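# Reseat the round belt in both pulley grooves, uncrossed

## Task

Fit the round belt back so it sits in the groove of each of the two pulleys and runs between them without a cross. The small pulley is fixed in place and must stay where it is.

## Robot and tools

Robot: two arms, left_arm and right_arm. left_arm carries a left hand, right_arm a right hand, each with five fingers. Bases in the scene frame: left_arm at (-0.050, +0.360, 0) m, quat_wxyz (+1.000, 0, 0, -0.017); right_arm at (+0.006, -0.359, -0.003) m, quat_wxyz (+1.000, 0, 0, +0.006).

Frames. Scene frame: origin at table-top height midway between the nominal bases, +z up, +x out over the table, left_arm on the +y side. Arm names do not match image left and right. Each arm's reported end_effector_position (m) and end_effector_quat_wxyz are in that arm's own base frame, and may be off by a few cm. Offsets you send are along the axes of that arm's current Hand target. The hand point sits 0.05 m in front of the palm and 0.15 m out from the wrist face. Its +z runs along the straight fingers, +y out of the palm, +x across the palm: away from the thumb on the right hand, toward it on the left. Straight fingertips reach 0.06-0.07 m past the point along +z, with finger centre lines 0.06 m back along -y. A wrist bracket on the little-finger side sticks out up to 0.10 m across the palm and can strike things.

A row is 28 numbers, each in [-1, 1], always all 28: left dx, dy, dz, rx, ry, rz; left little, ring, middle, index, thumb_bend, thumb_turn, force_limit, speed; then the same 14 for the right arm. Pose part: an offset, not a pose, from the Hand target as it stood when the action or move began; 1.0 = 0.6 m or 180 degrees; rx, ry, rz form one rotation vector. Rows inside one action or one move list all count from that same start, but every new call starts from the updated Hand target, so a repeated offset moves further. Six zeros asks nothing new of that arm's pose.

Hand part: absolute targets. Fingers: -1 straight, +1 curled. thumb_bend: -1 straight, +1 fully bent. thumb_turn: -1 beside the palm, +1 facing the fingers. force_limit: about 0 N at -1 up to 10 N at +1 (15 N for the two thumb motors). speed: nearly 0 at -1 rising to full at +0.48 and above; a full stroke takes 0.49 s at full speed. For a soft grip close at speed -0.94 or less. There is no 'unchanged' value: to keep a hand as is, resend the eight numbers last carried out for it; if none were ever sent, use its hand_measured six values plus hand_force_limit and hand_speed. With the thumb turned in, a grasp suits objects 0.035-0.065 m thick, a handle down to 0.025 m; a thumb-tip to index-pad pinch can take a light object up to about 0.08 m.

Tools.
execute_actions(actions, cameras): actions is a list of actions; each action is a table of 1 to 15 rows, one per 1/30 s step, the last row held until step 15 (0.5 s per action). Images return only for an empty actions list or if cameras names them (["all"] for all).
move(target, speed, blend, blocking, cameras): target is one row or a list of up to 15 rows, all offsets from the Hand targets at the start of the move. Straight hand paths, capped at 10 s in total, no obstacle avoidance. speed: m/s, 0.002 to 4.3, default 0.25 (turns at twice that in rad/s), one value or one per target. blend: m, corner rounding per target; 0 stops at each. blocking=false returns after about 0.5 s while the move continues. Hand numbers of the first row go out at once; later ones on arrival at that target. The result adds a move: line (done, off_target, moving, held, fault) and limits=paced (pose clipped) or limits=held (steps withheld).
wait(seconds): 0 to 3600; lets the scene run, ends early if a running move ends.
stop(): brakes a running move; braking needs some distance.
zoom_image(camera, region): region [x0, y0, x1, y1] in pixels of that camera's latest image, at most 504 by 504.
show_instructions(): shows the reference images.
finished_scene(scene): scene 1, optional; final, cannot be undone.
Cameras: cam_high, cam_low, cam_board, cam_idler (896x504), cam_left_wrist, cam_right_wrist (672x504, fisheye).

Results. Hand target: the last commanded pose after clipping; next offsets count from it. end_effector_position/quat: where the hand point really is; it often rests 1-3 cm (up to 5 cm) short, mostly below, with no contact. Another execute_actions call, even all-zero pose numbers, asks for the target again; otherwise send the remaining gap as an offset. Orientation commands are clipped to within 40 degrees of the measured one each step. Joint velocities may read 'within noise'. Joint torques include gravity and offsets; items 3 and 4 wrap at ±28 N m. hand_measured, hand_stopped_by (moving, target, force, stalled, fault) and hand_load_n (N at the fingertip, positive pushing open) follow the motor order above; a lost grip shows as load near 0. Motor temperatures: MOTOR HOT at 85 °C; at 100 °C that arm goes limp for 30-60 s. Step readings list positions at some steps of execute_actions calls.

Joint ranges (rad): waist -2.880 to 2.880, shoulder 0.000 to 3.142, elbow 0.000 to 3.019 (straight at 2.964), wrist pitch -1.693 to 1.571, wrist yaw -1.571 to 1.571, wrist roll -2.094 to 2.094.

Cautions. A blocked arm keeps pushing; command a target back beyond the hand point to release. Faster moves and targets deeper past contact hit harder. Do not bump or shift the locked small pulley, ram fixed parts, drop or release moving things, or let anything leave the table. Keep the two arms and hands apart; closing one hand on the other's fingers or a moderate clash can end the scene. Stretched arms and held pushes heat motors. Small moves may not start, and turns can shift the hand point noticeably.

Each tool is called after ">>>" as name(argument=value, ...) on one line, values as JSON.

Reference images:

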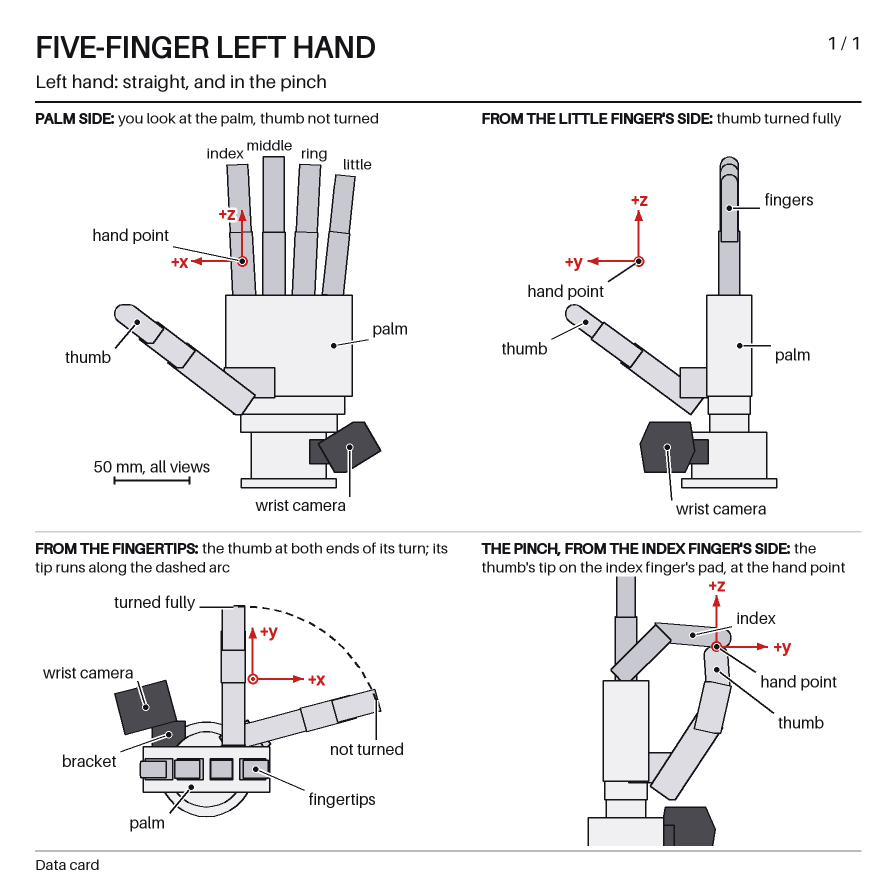

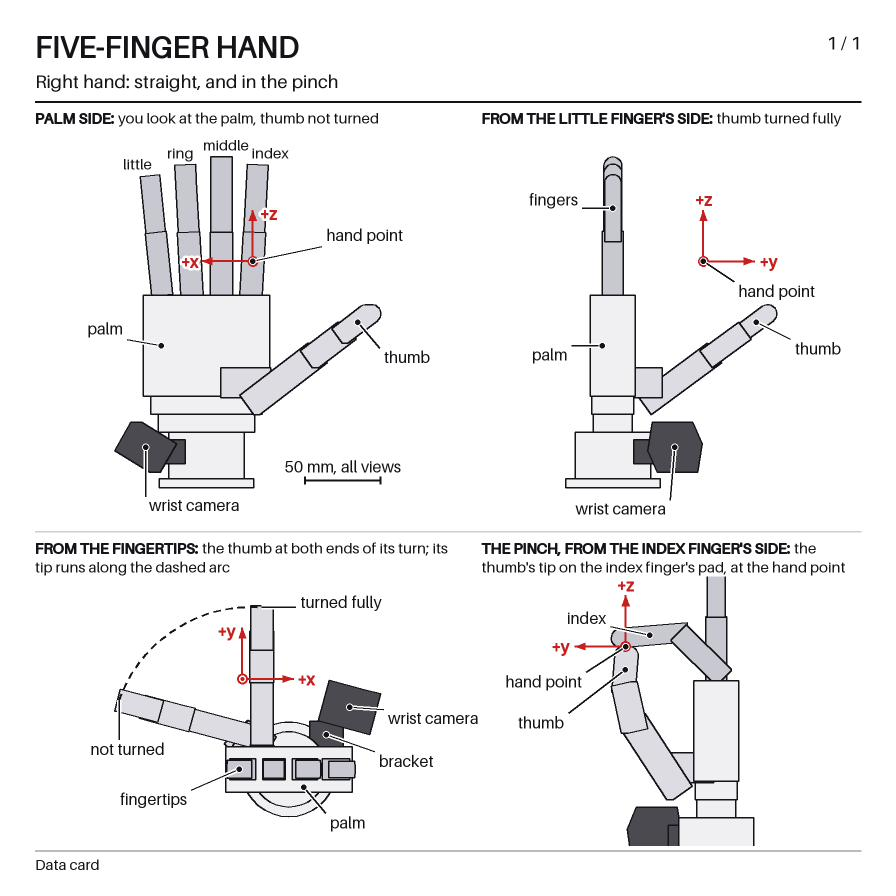

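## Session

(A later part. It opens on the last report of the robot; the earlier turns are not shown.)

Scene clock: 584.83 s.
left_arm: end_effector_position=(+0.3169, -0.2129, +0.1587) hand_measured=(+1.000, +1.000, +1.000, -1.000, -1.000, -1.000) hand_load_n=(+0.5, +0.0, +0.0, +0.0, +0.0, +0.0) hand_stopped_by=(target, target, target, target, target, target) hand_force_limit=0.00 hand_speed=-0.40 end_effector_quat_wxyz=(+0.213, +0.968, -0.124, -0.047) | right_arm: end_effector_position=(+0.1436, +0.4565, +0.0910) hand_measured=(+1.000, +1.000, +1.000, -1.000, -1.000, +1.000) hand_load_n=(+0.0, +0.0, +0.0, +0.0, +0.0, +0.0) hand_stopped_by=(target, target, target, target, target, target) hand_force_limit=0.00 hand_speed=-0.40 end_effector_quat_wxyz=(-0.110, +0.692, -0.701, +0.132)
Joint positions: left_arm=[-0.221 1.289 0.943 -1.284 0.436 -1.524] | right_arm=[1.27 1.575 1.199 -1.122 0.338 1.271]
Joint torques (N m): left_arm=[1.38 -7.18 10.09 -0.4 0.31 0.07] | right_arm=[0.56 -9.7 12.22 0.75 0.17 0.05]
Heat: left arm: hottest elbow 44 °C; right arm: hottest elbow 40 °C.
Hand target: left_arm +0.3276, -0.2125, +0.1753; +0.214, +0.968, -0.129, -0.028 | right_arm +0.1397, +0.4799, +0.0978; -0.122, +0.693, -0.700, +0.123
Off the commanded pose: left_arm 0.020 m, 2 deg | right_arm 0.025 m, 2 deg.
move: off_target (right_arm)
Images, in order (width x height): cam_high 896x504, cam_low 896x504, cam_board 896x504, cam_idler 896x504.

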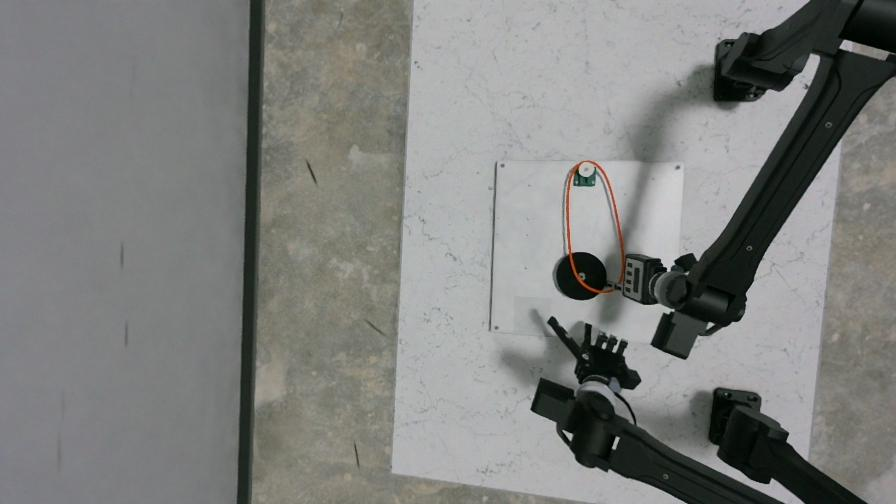

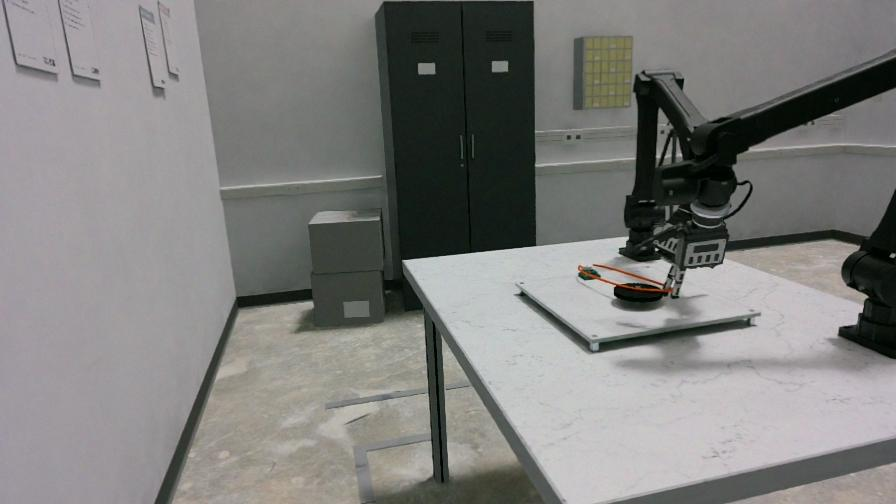

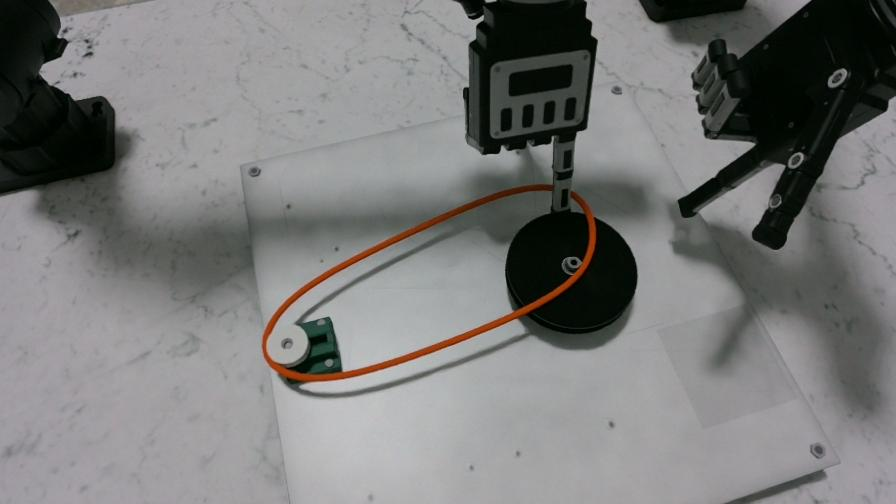

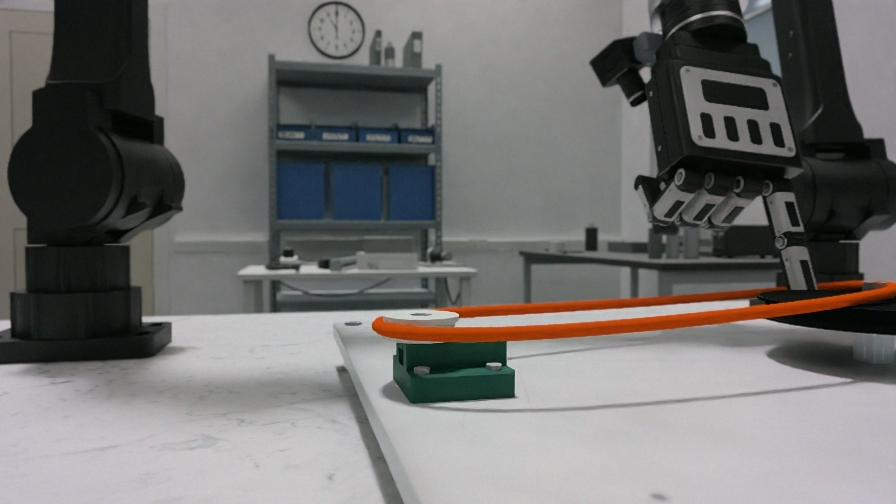

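>>> move(target=[[-0.0343,-0.0802,-0.0923,0,0,0,1,1,1,-1,-1,-1,0,-0.4,0,0,0,0,0,0,1,1,1,-1,-1,1,0,-0.4],[-0.0343,-0.0802,-0.0923,0,0,0,1,1,1,-1,-1,-1,0,-0.4,-0.0415,-0.0217,0.0042,0,0,0,1,1,1,-1,-1,1,0,-0.4]], speed=[0.1,0.05], cameras=["cam_board","cam_high","cam_idler","cam_low"])

>>> zoom_image(camera="cam_board", region=[380, 150, 680, 350])

>>> zoom_image(camera="cam_high", region=[540, 205, 660, 325])

>>> zoom_image(camera="cam_low", region=[560, 220, 700, 320])

Scene clock: 603.50 s.
left_arm: end_effector_position=(+0.3145, -0.1447, +0.1882) hand_measured=(+1.000, +1.000, +1.000, -1.000, -1.000, -1.000) hand_load_n=(+0.0, +0.0, +0.5, +0.0, +0.0, +0.0) hand_stopped_by=(target, target, target, target, target, target) hand_force_limit=0.00 hand_speed=-0.40 end_effector_quat_wxyz=(+0.216, +0.967, -0.123, -0.048) | right_arm: end_effector_position=(+0.1507, +0.4773, +0.0908) hand_measured=(+1.000, +1.000, +1.000, -1.000, -1.000, +1.000) hand_load_n=(+0.0, +0.0, +0.0, +0.0, +0.0, +0.0) hand_stopped_by=(target, target, target, target, target, target) hand_force_limit=0.00 hand_speed=-0.40 end_effector_quat_wxyz=(-0.105, +0.693, -0.700, +0.136)
Joint positions: left_arm=[-0.014 1.257 0.992 -1.462 0.421 -1.298] | right_arm=[1.27 1.638 1.277 -1.15 0.341 1.271]
Joint torques (N m): left_arm=[1.61 -6.77 10.5 -0.54 0.33 0.08] | right_arm=[-0.5 -11.05 12.9 1.13 0.01 -0.07]
Heat: left arm: hottest elbow 46 °C; right arm: hottest elbow 42 °C.
Hand target: left_arm +0.3253, -0.1424, +0.2052; +0.214, +0.968, -0.129, -0.028 | right_arm +0.1530, +0.5047, +0.0998; -0.122, +0.693, -0.700, +0.123
Off the commanded pose: left_arm 0.020 m, 2 deg | right_arm 0.029 m, 2 deg.
move: off_target (left_arm, right_arm)
Images, in order (width x height): cam_high 896x504, cam_low 896x504, cam_board 896x504, cam_idler 896x504.

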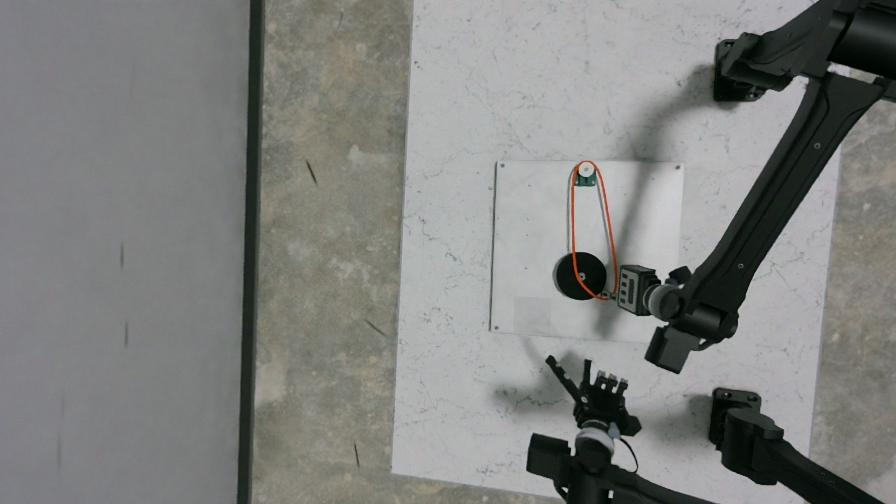

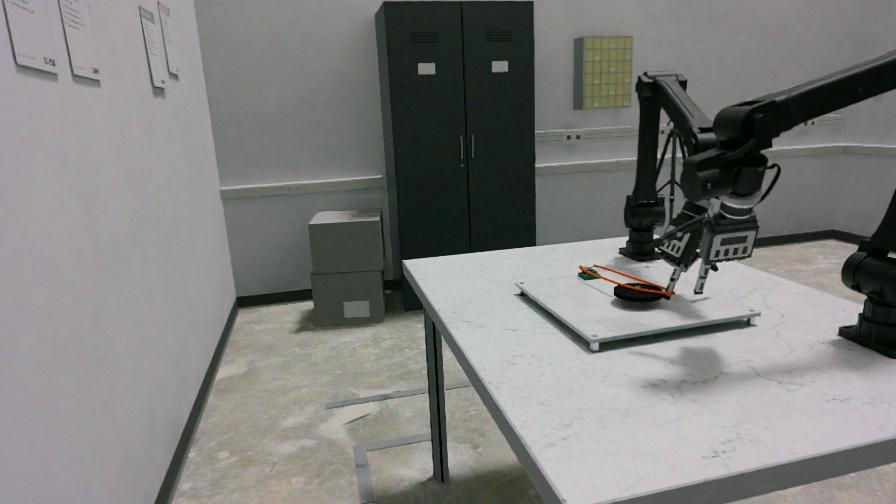

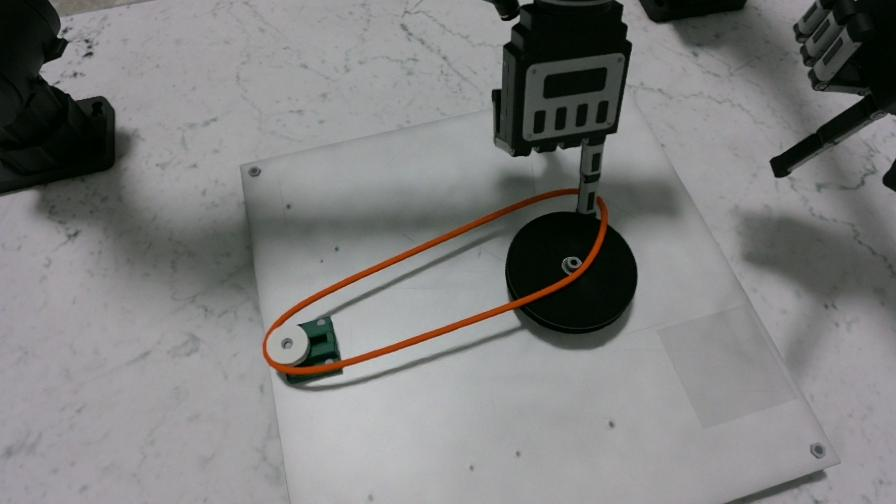

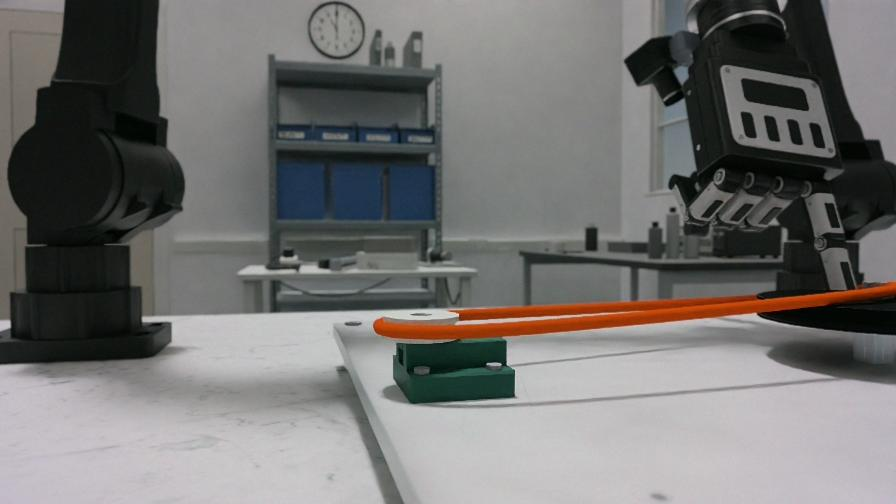

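Scaled by 1.680 from the camera's image (finer frame: 1280x720).

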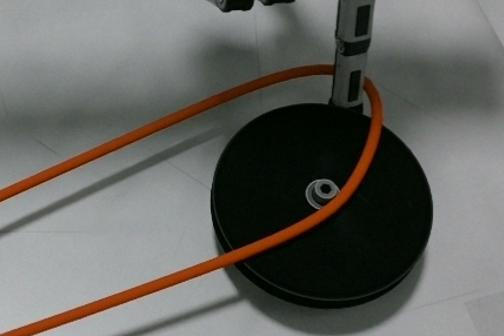

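Scaled by 4.200 from the camera's image (finer frame: 1280x720).

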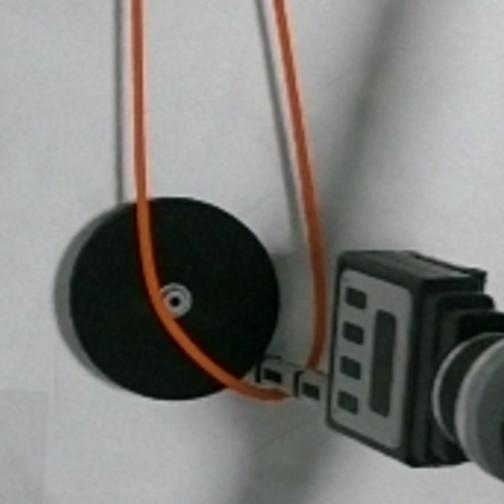

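Scaled by 3.600 from the camera's image (finer frame: 1280x720).

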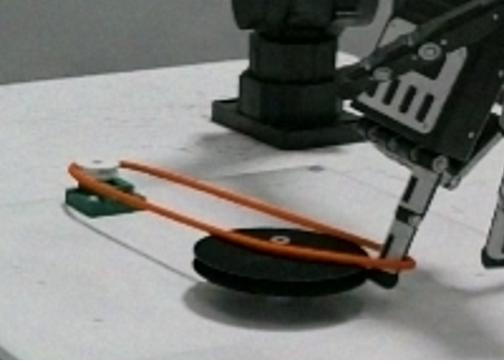

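>>> move(target=[[0.1472,-0.0077,-0.0037,0,0,0,-1,1,1,1,-1,-1,0,-0.4,0,0,0,0,0,0,1,1,1,-1,-1,1,0,-0.4],[0.181,0.2875,0.1057,0,-0.02,0.0433,-1,1,1,1,-1,-1,0,-0.4,0,0,0,0,0,0,1,1,1,-1,-1,1,0,-0.4]], speed=0.12, cameras=["cam_board","cam_high","cam_idler","cam_low"])

>>> zoom_image(camera="cam_high", region=[540, 205, 660, 325])

>>> zoom_image(camera="cam_board", region=[480, 190, 680, 340])

Scene clock: 704.73 s.
left_arm: end_effector_position=(+0.3674, -0.3389, +0.2107) hand_measured=(-1.000, +1.000, +1.000, +1.000, -1.000, -1.000) hand_load_n=(+0.0, +0.0, +0.0, +0.5, +0.0, +0.0) hand_stopped_by=(target, target, target, target, target, target) hand_force_limit=0.00 hand_speed=-0.40 end_effector_quat_wxyz=(+0.208, +0.955, -0.201, -0.060) | right_arm: end_effector_position=(+0.1507, +0.4775, +0.0910) hand_measured=(+1.000, +1.000, +1.000, -1.000, -1.000, +1.000) hand_load_n=(+0.0, +0.0, +0.0, +0.0, +0.0, +0.0) hand_stopped_by=(target, target, target, target, target, target) hand_force_limit=0.00 hand_speed=-0.40 end_effector_quat_wxyz=(-0.105, +0.693, -0.700, +0.136)
Joint positions: left_arm=[-0.471 1.53 1.332 -1.38 0.436 -1.625] | right_arm=[1.27 1.638 1.277 -1.15 0.341 1.271]
Joint torques (N m): left_arm=[0.62 -9 10.95 0.4 0.35 -0.07] | right_arm=[-0.5 -10.99 12.94 1.01 0.01 -0.08]
Motor temperatures (°C): left_arm=[27 29 56 27 32 32] | right_arm=[28 30 47 28 28 26]
Heat: left arm: hottest elbow 56 °C; right arm: hottest elbow 47 °C.
Hand target: left_arm +0.3820, -0.3477, +0.2205; +0.211, +0.955, -0.201, -0.044 | right_arm +0.1531, +0.5048, +0.1000; -0.122, +0.693, -0.700, +0.123
Off the commanded pose: left_arm 0.020 m, 2 deg | right_arm 0.029 m, 2 deg.
move: off_target (left_arm)
Images, in order (width x height): cam_high 896x504, cam_low 896x504, cam_board 896x504, cam_idler 896x504.

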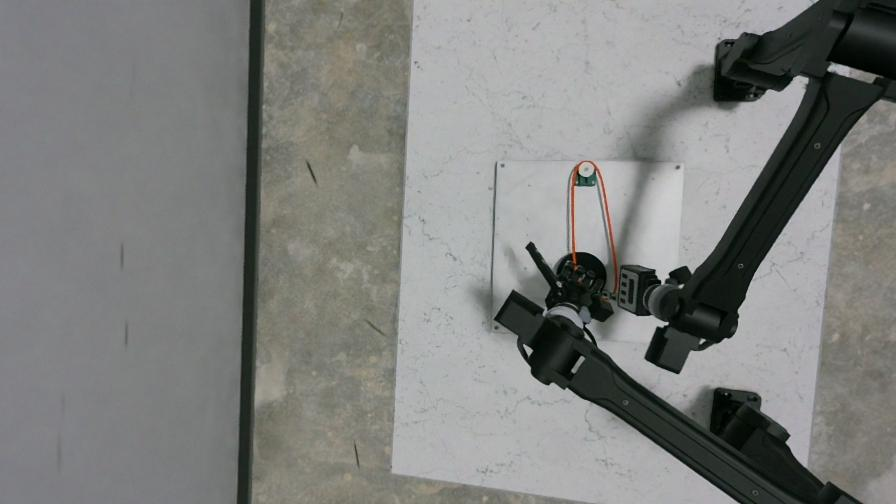

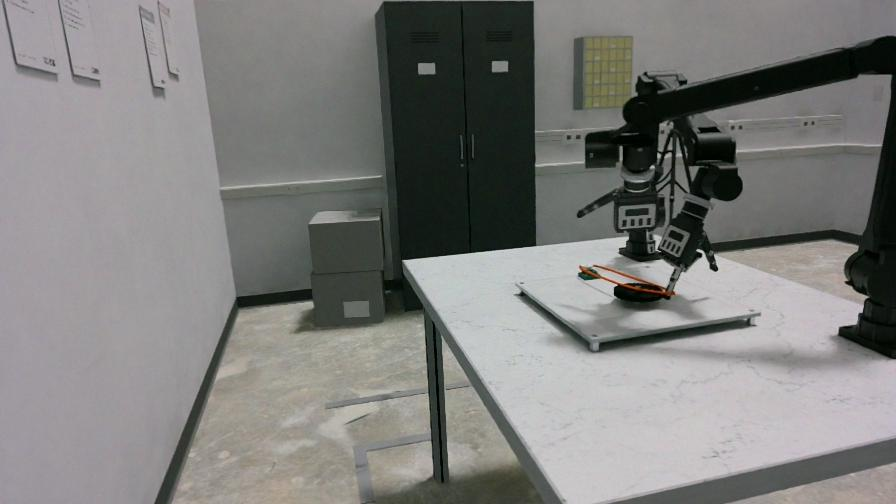

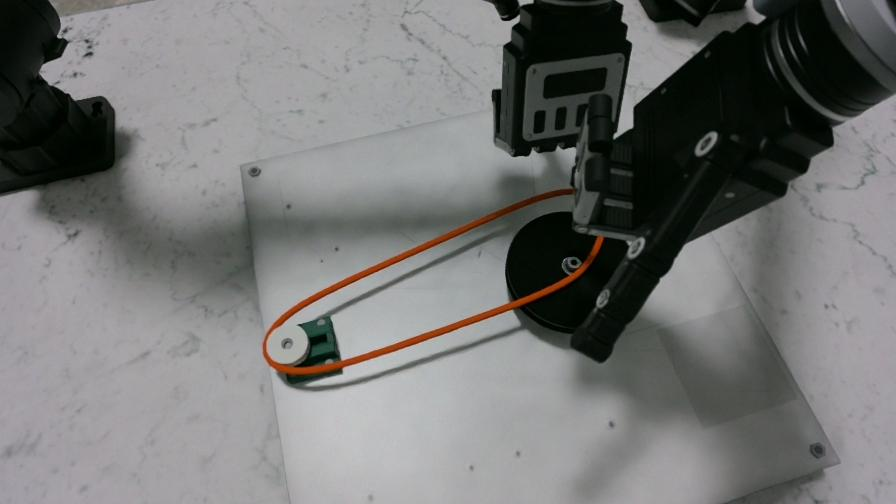

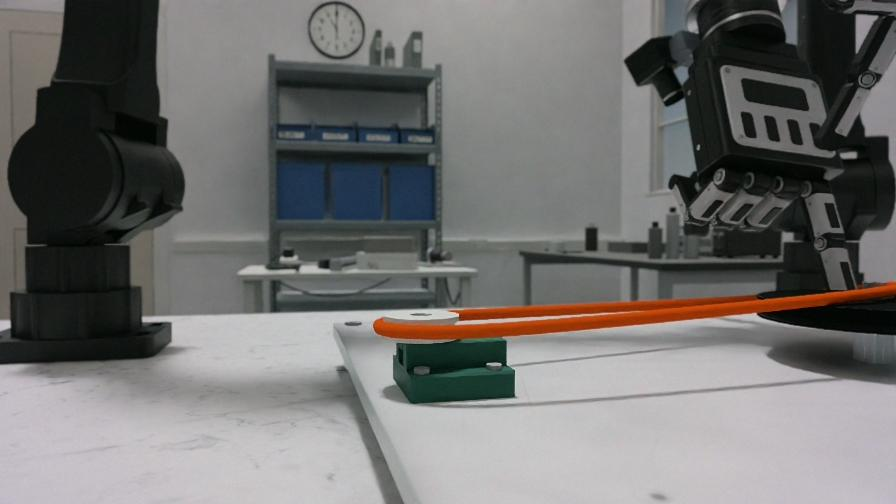

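Scaled by 4.200 from the camera's image (finer frame: 1280x720).

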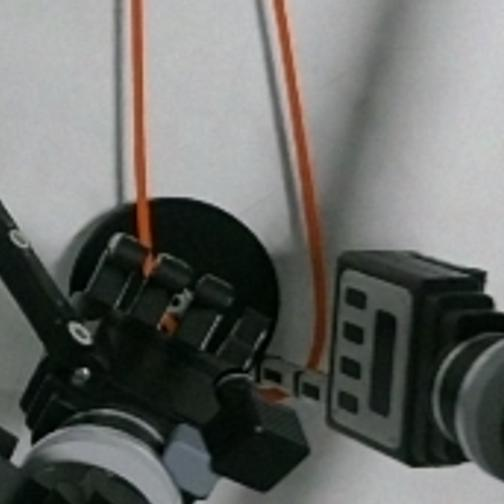

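Scaled by 2.520 from the camera's image (finer frame: 1280x720).

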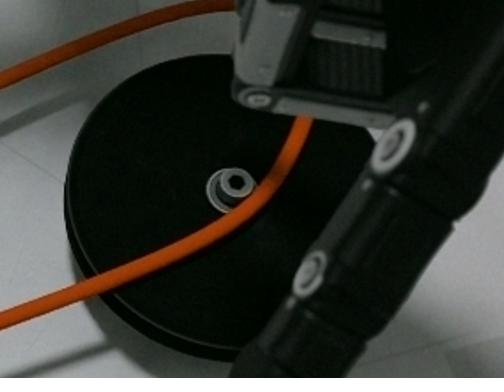

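>>> zoom_image(camera="cam_low", region=[570, 170, 750, 310])

>>> wait(seconds=0, cameras=["cam_left_wrist","cam_right_wrist"])

Scaled by 2.800 from the camera's image (finer frame: 1280x720).

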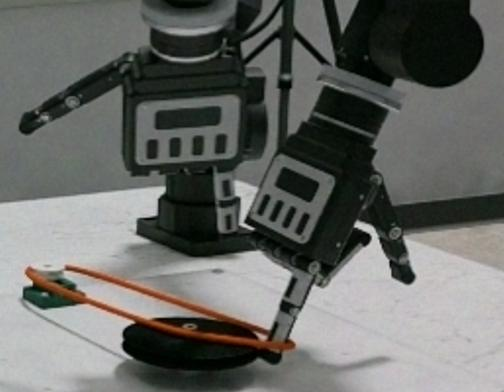

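Scene clock: 709.80 s.
left_arm: end_effector_position=(+0.3674, -0.3389, +0.2107) hand_measured=(-1.000, +1.000, +1.000, +1.000, -1.000, -1.000) hand_load_n=(+0.0, +0.0, +0.0, +0.0, +0.0, +0.0) hand_stopped_by=(target, target, target, target, target, target) hand_force_limit=0.00 hand_speed=-0.40 end_effector_quat_wxyz=(+0.208, +0.955, -0.201, -0.060) | right_arm: end_effector_position=(+0.1507, +0.4775, +0.0910) hand_measured=(+1.000, +1.000, +1.000, -1.000, -1.000, +1.000) hand_load_n=(+0.0, +0.0, +0.0, +0.0, +0.0, +0.0) hand_stopped_by=(target, target, target, target, target, target) hand_force_limit=0.00 hand_speed=-0.40 end_effector_quat_wxyz=(-0.105, +0.693, -0.700, +0.136)
Joint positions: left_arm=[-0.471 1.53 1.332 -1.38 0.436 -1.626] | right_arm=[1.27 1.638 1.277 -1.15 0.341 1.271]
Joint torques (N m): left_arm=[0.44 -9.17 10.97 0.46 0.34 -0.11] | right_arm=[-0.5 -10.99 12.96 1.01 0.01 -0.07]
Motor temperatures (°C): left_arm=[27 30 55 27 32 32] | right_arm=[28 30 47 28 28 26]
Heat: left arm: hottest elbow 55 °C; right arm: hottest elbow 47 °C.
Hand target: left_arm +0.3820, -0.3477, +0.2205; +0.211, +0.955, -0.201, -0.044 | right_arm +0.1531, +0.5048, +0.1000; -0.122, +0.693, -0.700, +0.123
Off the commanded pose: left_arm 0.020 m, 2 deg | right_arm 0.029 m, 2 deg.

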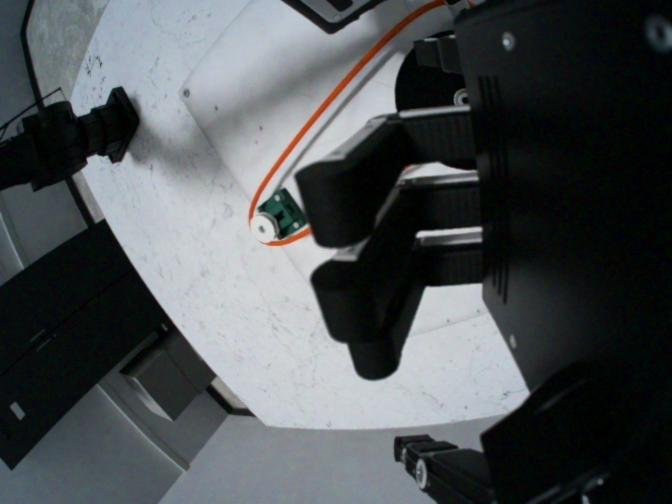

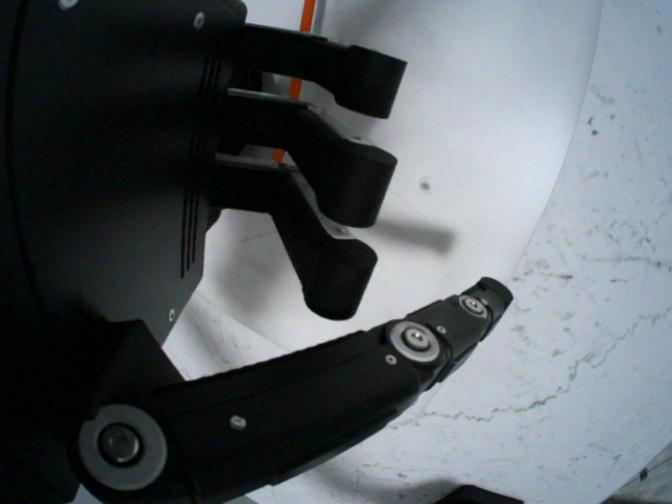

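>>> move(target=[[0,-0.0975,-0.1215,0,0,0,-1,1,1,1,-1,-1,0,-0.4,0,0,0,0,0,0,1,1,1,-1,-1,1,0,-0.4],[-0.0658,-0.2233,-0.2167,0.1655,-0.0545,0.4147,1,1,1,-1,-1,1,0,-0.4,0,0,0,0,0,0,1,1,1,-1,-1,1,0,-0.4]], speed=0.2, blend=0.03, cameras=["cam_board","cam_high","cam_low"])

Scene clock: 771.47 s.
left_arm: end_effector_position=(+0.4137, -0.1667, +0.2729) hand_measured=(+1.000, +1.000, +1.000, -1.000, -1.000, +1.000) hand_load_n=(+0.0, +0.0, +0.5, +0.0, +0.0, +0.0) hand_stopped_by=(target, target, target, target, target, target) hand_force_limit=0.00 hand_speed=-0.40 end_effector_quat_wxyz=(+0.047, -0.660, +0.748, -0.051) | right_arm: end_effector_position=(+0.1507, +0.4775, +0.0910) hand_measured=(+1.000, +1.000, +1.000, -1.000, -1.000, +1.000) hand_load_n=(+0.0, +0.0, +0.0, +0.0, +0.0, +0.0) hand_stopped_by=(target, target, target, target, target, target) hand_force_limit=0.00 hand_speed=-0.40 end_effector_quat_wxyz=(-0.105, +0.693, -0.700, +0.136)
Joint positions: left_arm=[-0.302 1.548 1.644 -1.53 -0.028 -0.177] | right_arm=[1.27 1.638 1.277 -1.15 0.341 1.271]
Joint torques (N m): left_arm=[0.15 -11.81 9.03 0.68 -0.13 0.08] | right_arm=[-0.44 -10.99 12.96 1.01 0.01 -0.08]
Heat: left arm: hottest elbow 53 °C; right arm: hottest elbow 48 °C.
Hand target: left_arm +0.4169, -0.1703, +0.2819; +0.057, -0.653, +0.752, -0.066 | right_arm +0.1531, +0.5048, +0.1000; -0.122, +0.693, -0.700, +0.123
Off the commanded pose: left_arm 0.010 m, 2 deg | right_arm 0.029 m, 2 deg.
move: done
Images, in order (width x height): cam_high 896x504, cam_low 896x504, cam_board 896x504.

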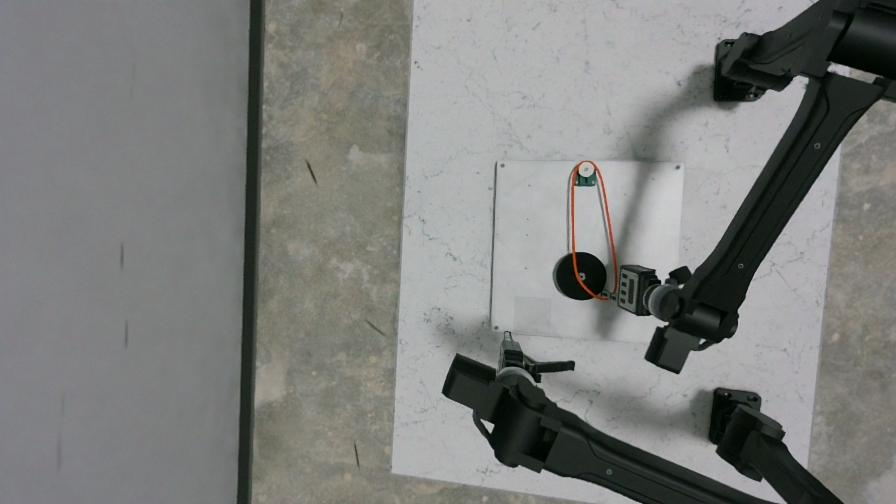

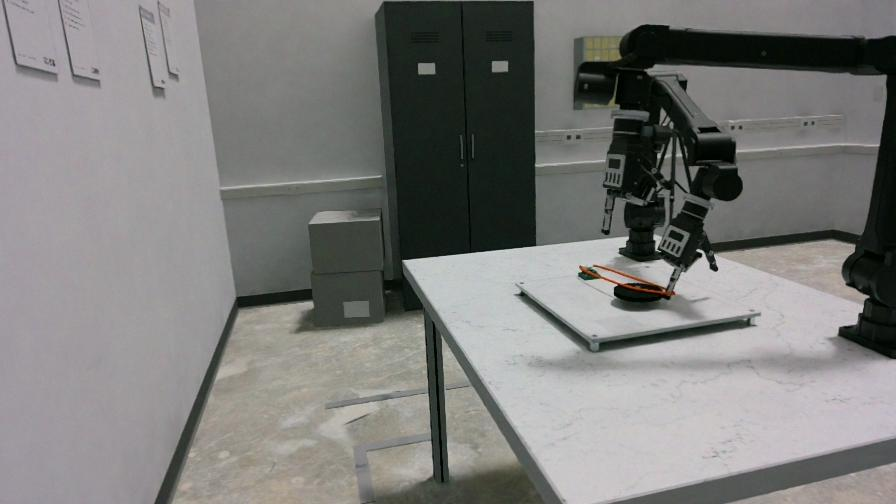

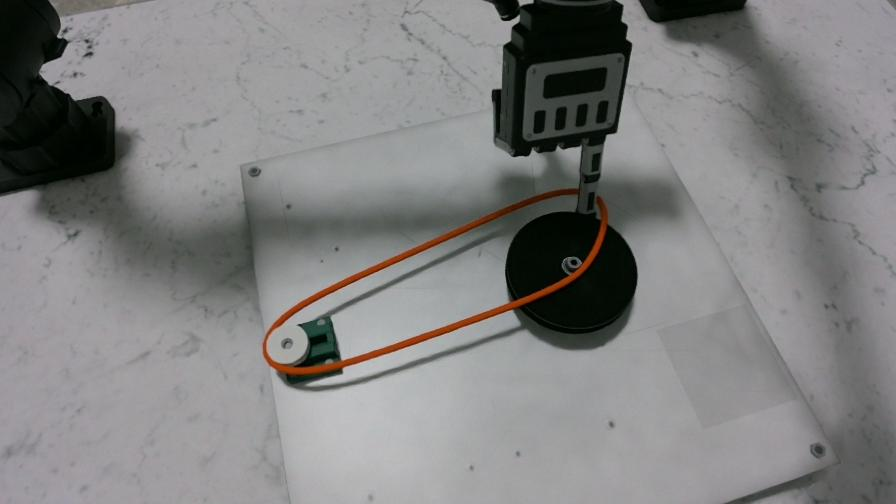

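>>> move(target=[0,0,0,0.0001,0.1159,0.6565,1,1,1,-1,-1,1,0,-0.4,0,0,0,0,0,0,1,1,1,-1,-1,1,0,-0.4], speed=0.5, cameras=["cam_board","cam_high","cam_low"])

Scene clock: 778.20 s.
left_arm: end_effector_position=(+0.4214, -0.1704, +0.2775) hand_measured=(+1.000, +1.000, +1.000, -1.000, -1.000, +1.000) hand_load_n=(+0.0, +0.0, +0.0, +0.0, -0.5, +0.0) hand_stopped_by=(target, target, target, target, target, target) hand_force_limit=0.00 hand_speed=-0.40 end_effector_quat_wxyz=(-0.004, +0.317, +0.945, -0.082) | right_arm: end_effector_position=(+0.1507, +0.4775, +0.0910) hand_measured=(+1.000, +1.000, +1.000, -1.000, -1.000, +1.000) hand_load_n=(+0.0, +0.0, +0.0, +0.0, +0.0, +0.0) hand_stopped_by=(target, target, target, target, target, target) hand_force_limit=0.00 hand_speed=-0.40 end_effector_quat_wxyz=(-0.105, +0.693, -0.700, +0.136)
Joint positions: left_arm=[-0.455 1.569 1.686 -1.674 0.164 1.762] | right_arm=[1.27 1.638 1.277 -1.15 0.341 1.271]
Joint torques (N m): left_arm=[0.38 -11.87 7.9 -0.28 0.09 0.06] | right_arm=[-0.5 -10.99 12.93 1.01 0.01 -0.07]
Heat: left arm: hottest elbow 53 °C; right arm: hottest elbow 48 °C.
Hand target: left_arm +0.4169, -0.1704, +0.2819; -0.029, +0.325, +0.942, -0.083 | right_arm +0.1531, +0.5048, +0.1000; -0.122, +0.693, -0.700, +0.123
Off the commanded pose: left_arm 0.006 m, 3 deg | right_arm 0.029 m, 2 deg.
joint sent to its limit (left arm) — joint 4 (wrist pitch), lower limit. The joint targets are off in orientation, not in position.
move: off_target (left_arm)
Images, in order (width x height): cam_high 896x504, cam_low 896x504, cam_board 896x504.

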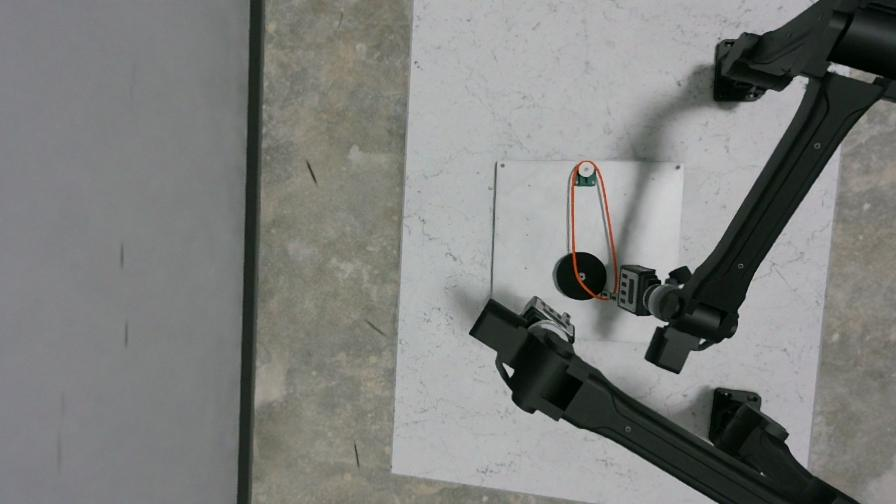

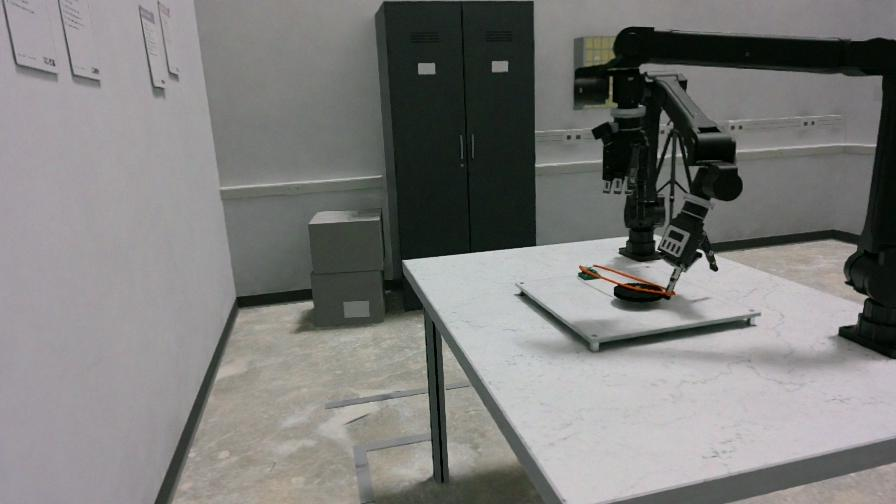

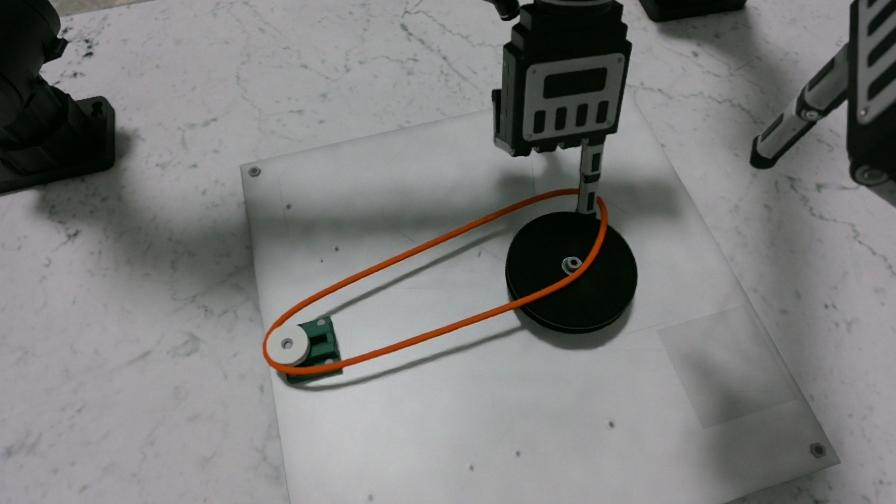

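>>> move(target=[0.0203,-0.1127,0.1682,0,0,0,1,1,1,-1,-1,1,0,-0.4,0,0,0,0,0,0,1,1,1,-1,-1,1,0,-0.4], speed=0.1, cameras=["cam_board","cam_high","cam_low","cam_idler"])

>>> zoom_image(camera="cam_board", region=[480, 150, 760, 340])

>>> zoom_image(camera="cam_low", region=[570, 170, 750, 310])

Scene clock: 796.23 s.
left_arm: end_effector_position=(+0.3560, -0.2265, +0.1902) hand_measured=(+1.000, +1.000, +1.000, -1.000, -1.000, +1.000) hand_load_n=(+0.0, +0.0, +0.0, +0.0, +0.0, +0.0) hand_stopped_by=(target, target, target, target, target, target) hand_force_limit=0.00 hand_speed=-0.40 end_effector_quat_wxyz=(-0.039, +0.327, +0.941, -0.080) | right_arm: end_effector_position=(+0.1507, +0.4775, +0.0910) hand_measured=(+1.000, +1.000, +1.000, -1.000, -1.000, +1.000) hand_load_n=(+0.0, +0.0, +0.0, +0.0, +0.0, +0.0) hand_stopped_by=(target, target, target, target, target, target) hand_force_limit=0.00 hand_speed=-0.40 end_effector_quat_wxyz=(-0.105, +0.693, -0.700, +0.136)
Joint positions: left_arm=[-0.629 1.54 1.419 -1.478 0.175 1.612] | right_arm=[1.27 1.638 1.277 -1.15 0.341 1.271]
Joint torques (N m): left_arm=[0.44 -11.34 7.77 0.44 0.09 -0.08] | right_arm=[-0.5 -10.93 12.96 1.01 0.01 -0.07]
Heat: left arm: hottest elbow 52 °C; right arm: hottest elbow 48 °C.
Hand target: left_arm +0.3554, -0.2292, +0.1943; -0.029, +0.325, +0.942, -0.083 | right_arm +0.1531, +0.5048, +0.1000; -0.122, +0.693, -0.700, +0.123
Off the commanded pose: left_arm 0.005 m, 1 deg | right_arm 0.029 m, 2 deg.
move: done
Images, in order (width x height): cam_high 896x504, cam_low 896x504, cam_board 896x504, cam_idler 896x504.

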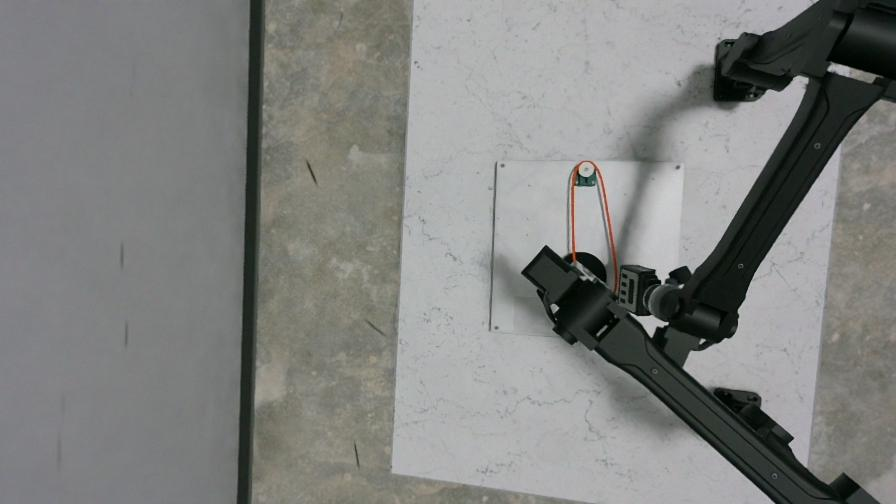

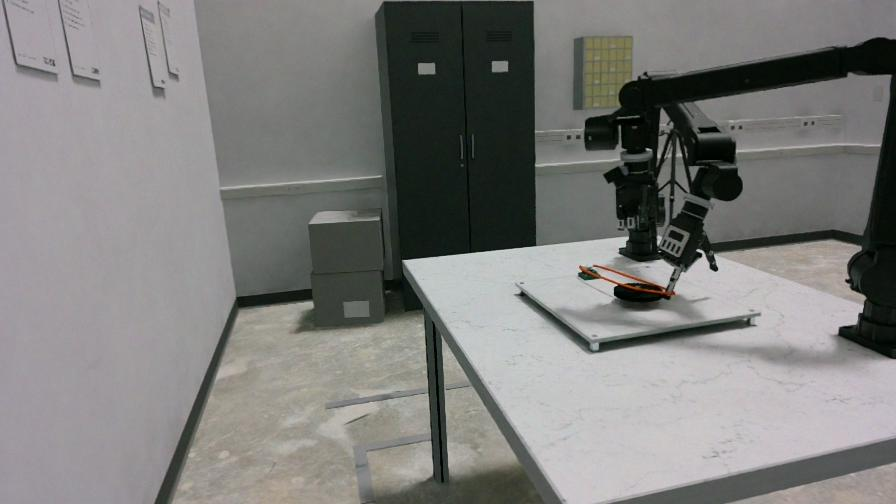

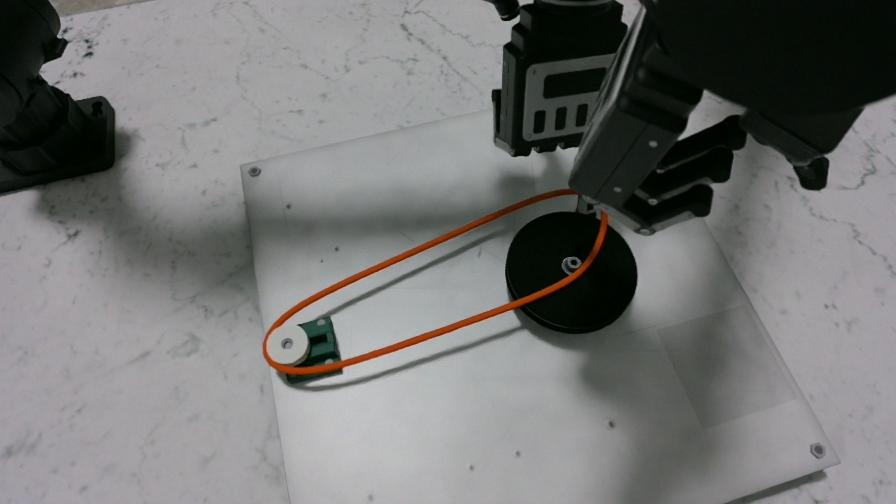

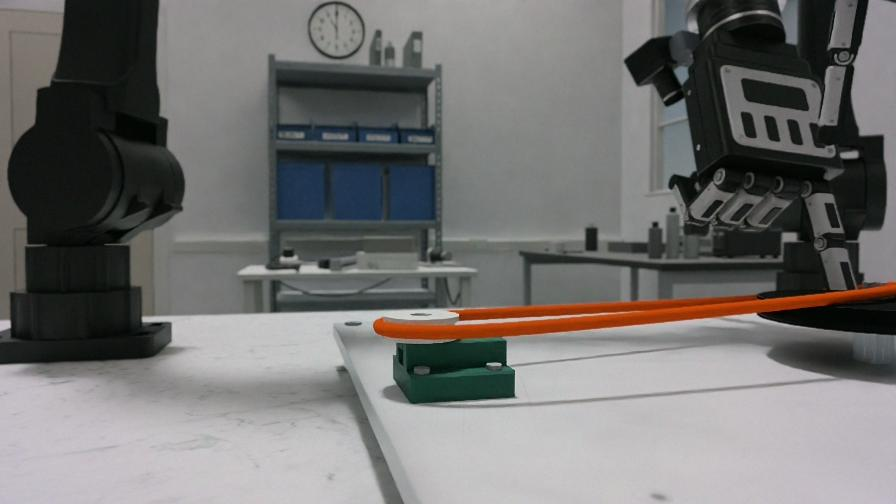

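Scaled by 1.800 from the camera's image (finer frame: 1280x720).

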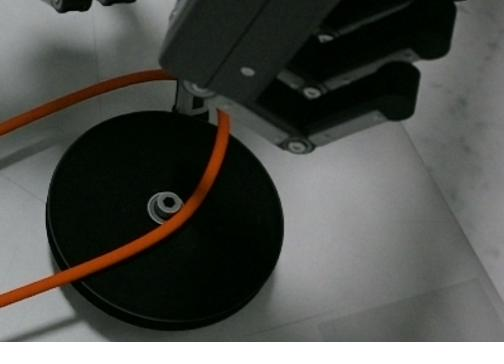

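Scaled by 2.800 from the camera's image (finer frame: 1280x720).

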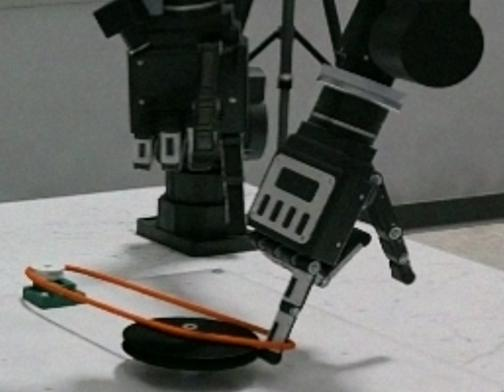

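>>> zoom_image(camera="cam_idler", region=[746, 60, 896, 210])

>>> zoom_image(camera="cam_low", region=[600, 190, 700, 310])

Scaled by 3.360 from the camera's image (finer frame: 1280x720).

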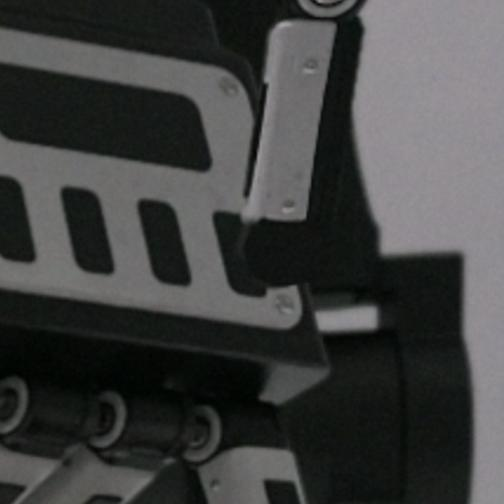

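Scaled by 4.200 from the camera's image (finer frame: 1280x720).

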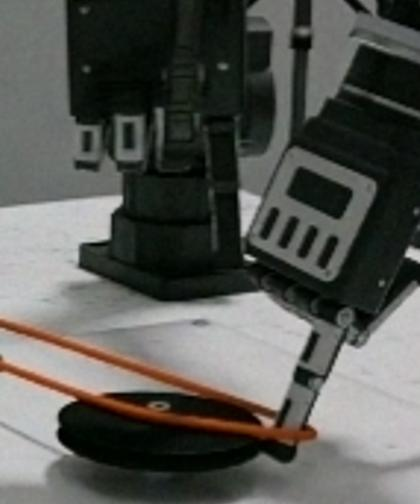

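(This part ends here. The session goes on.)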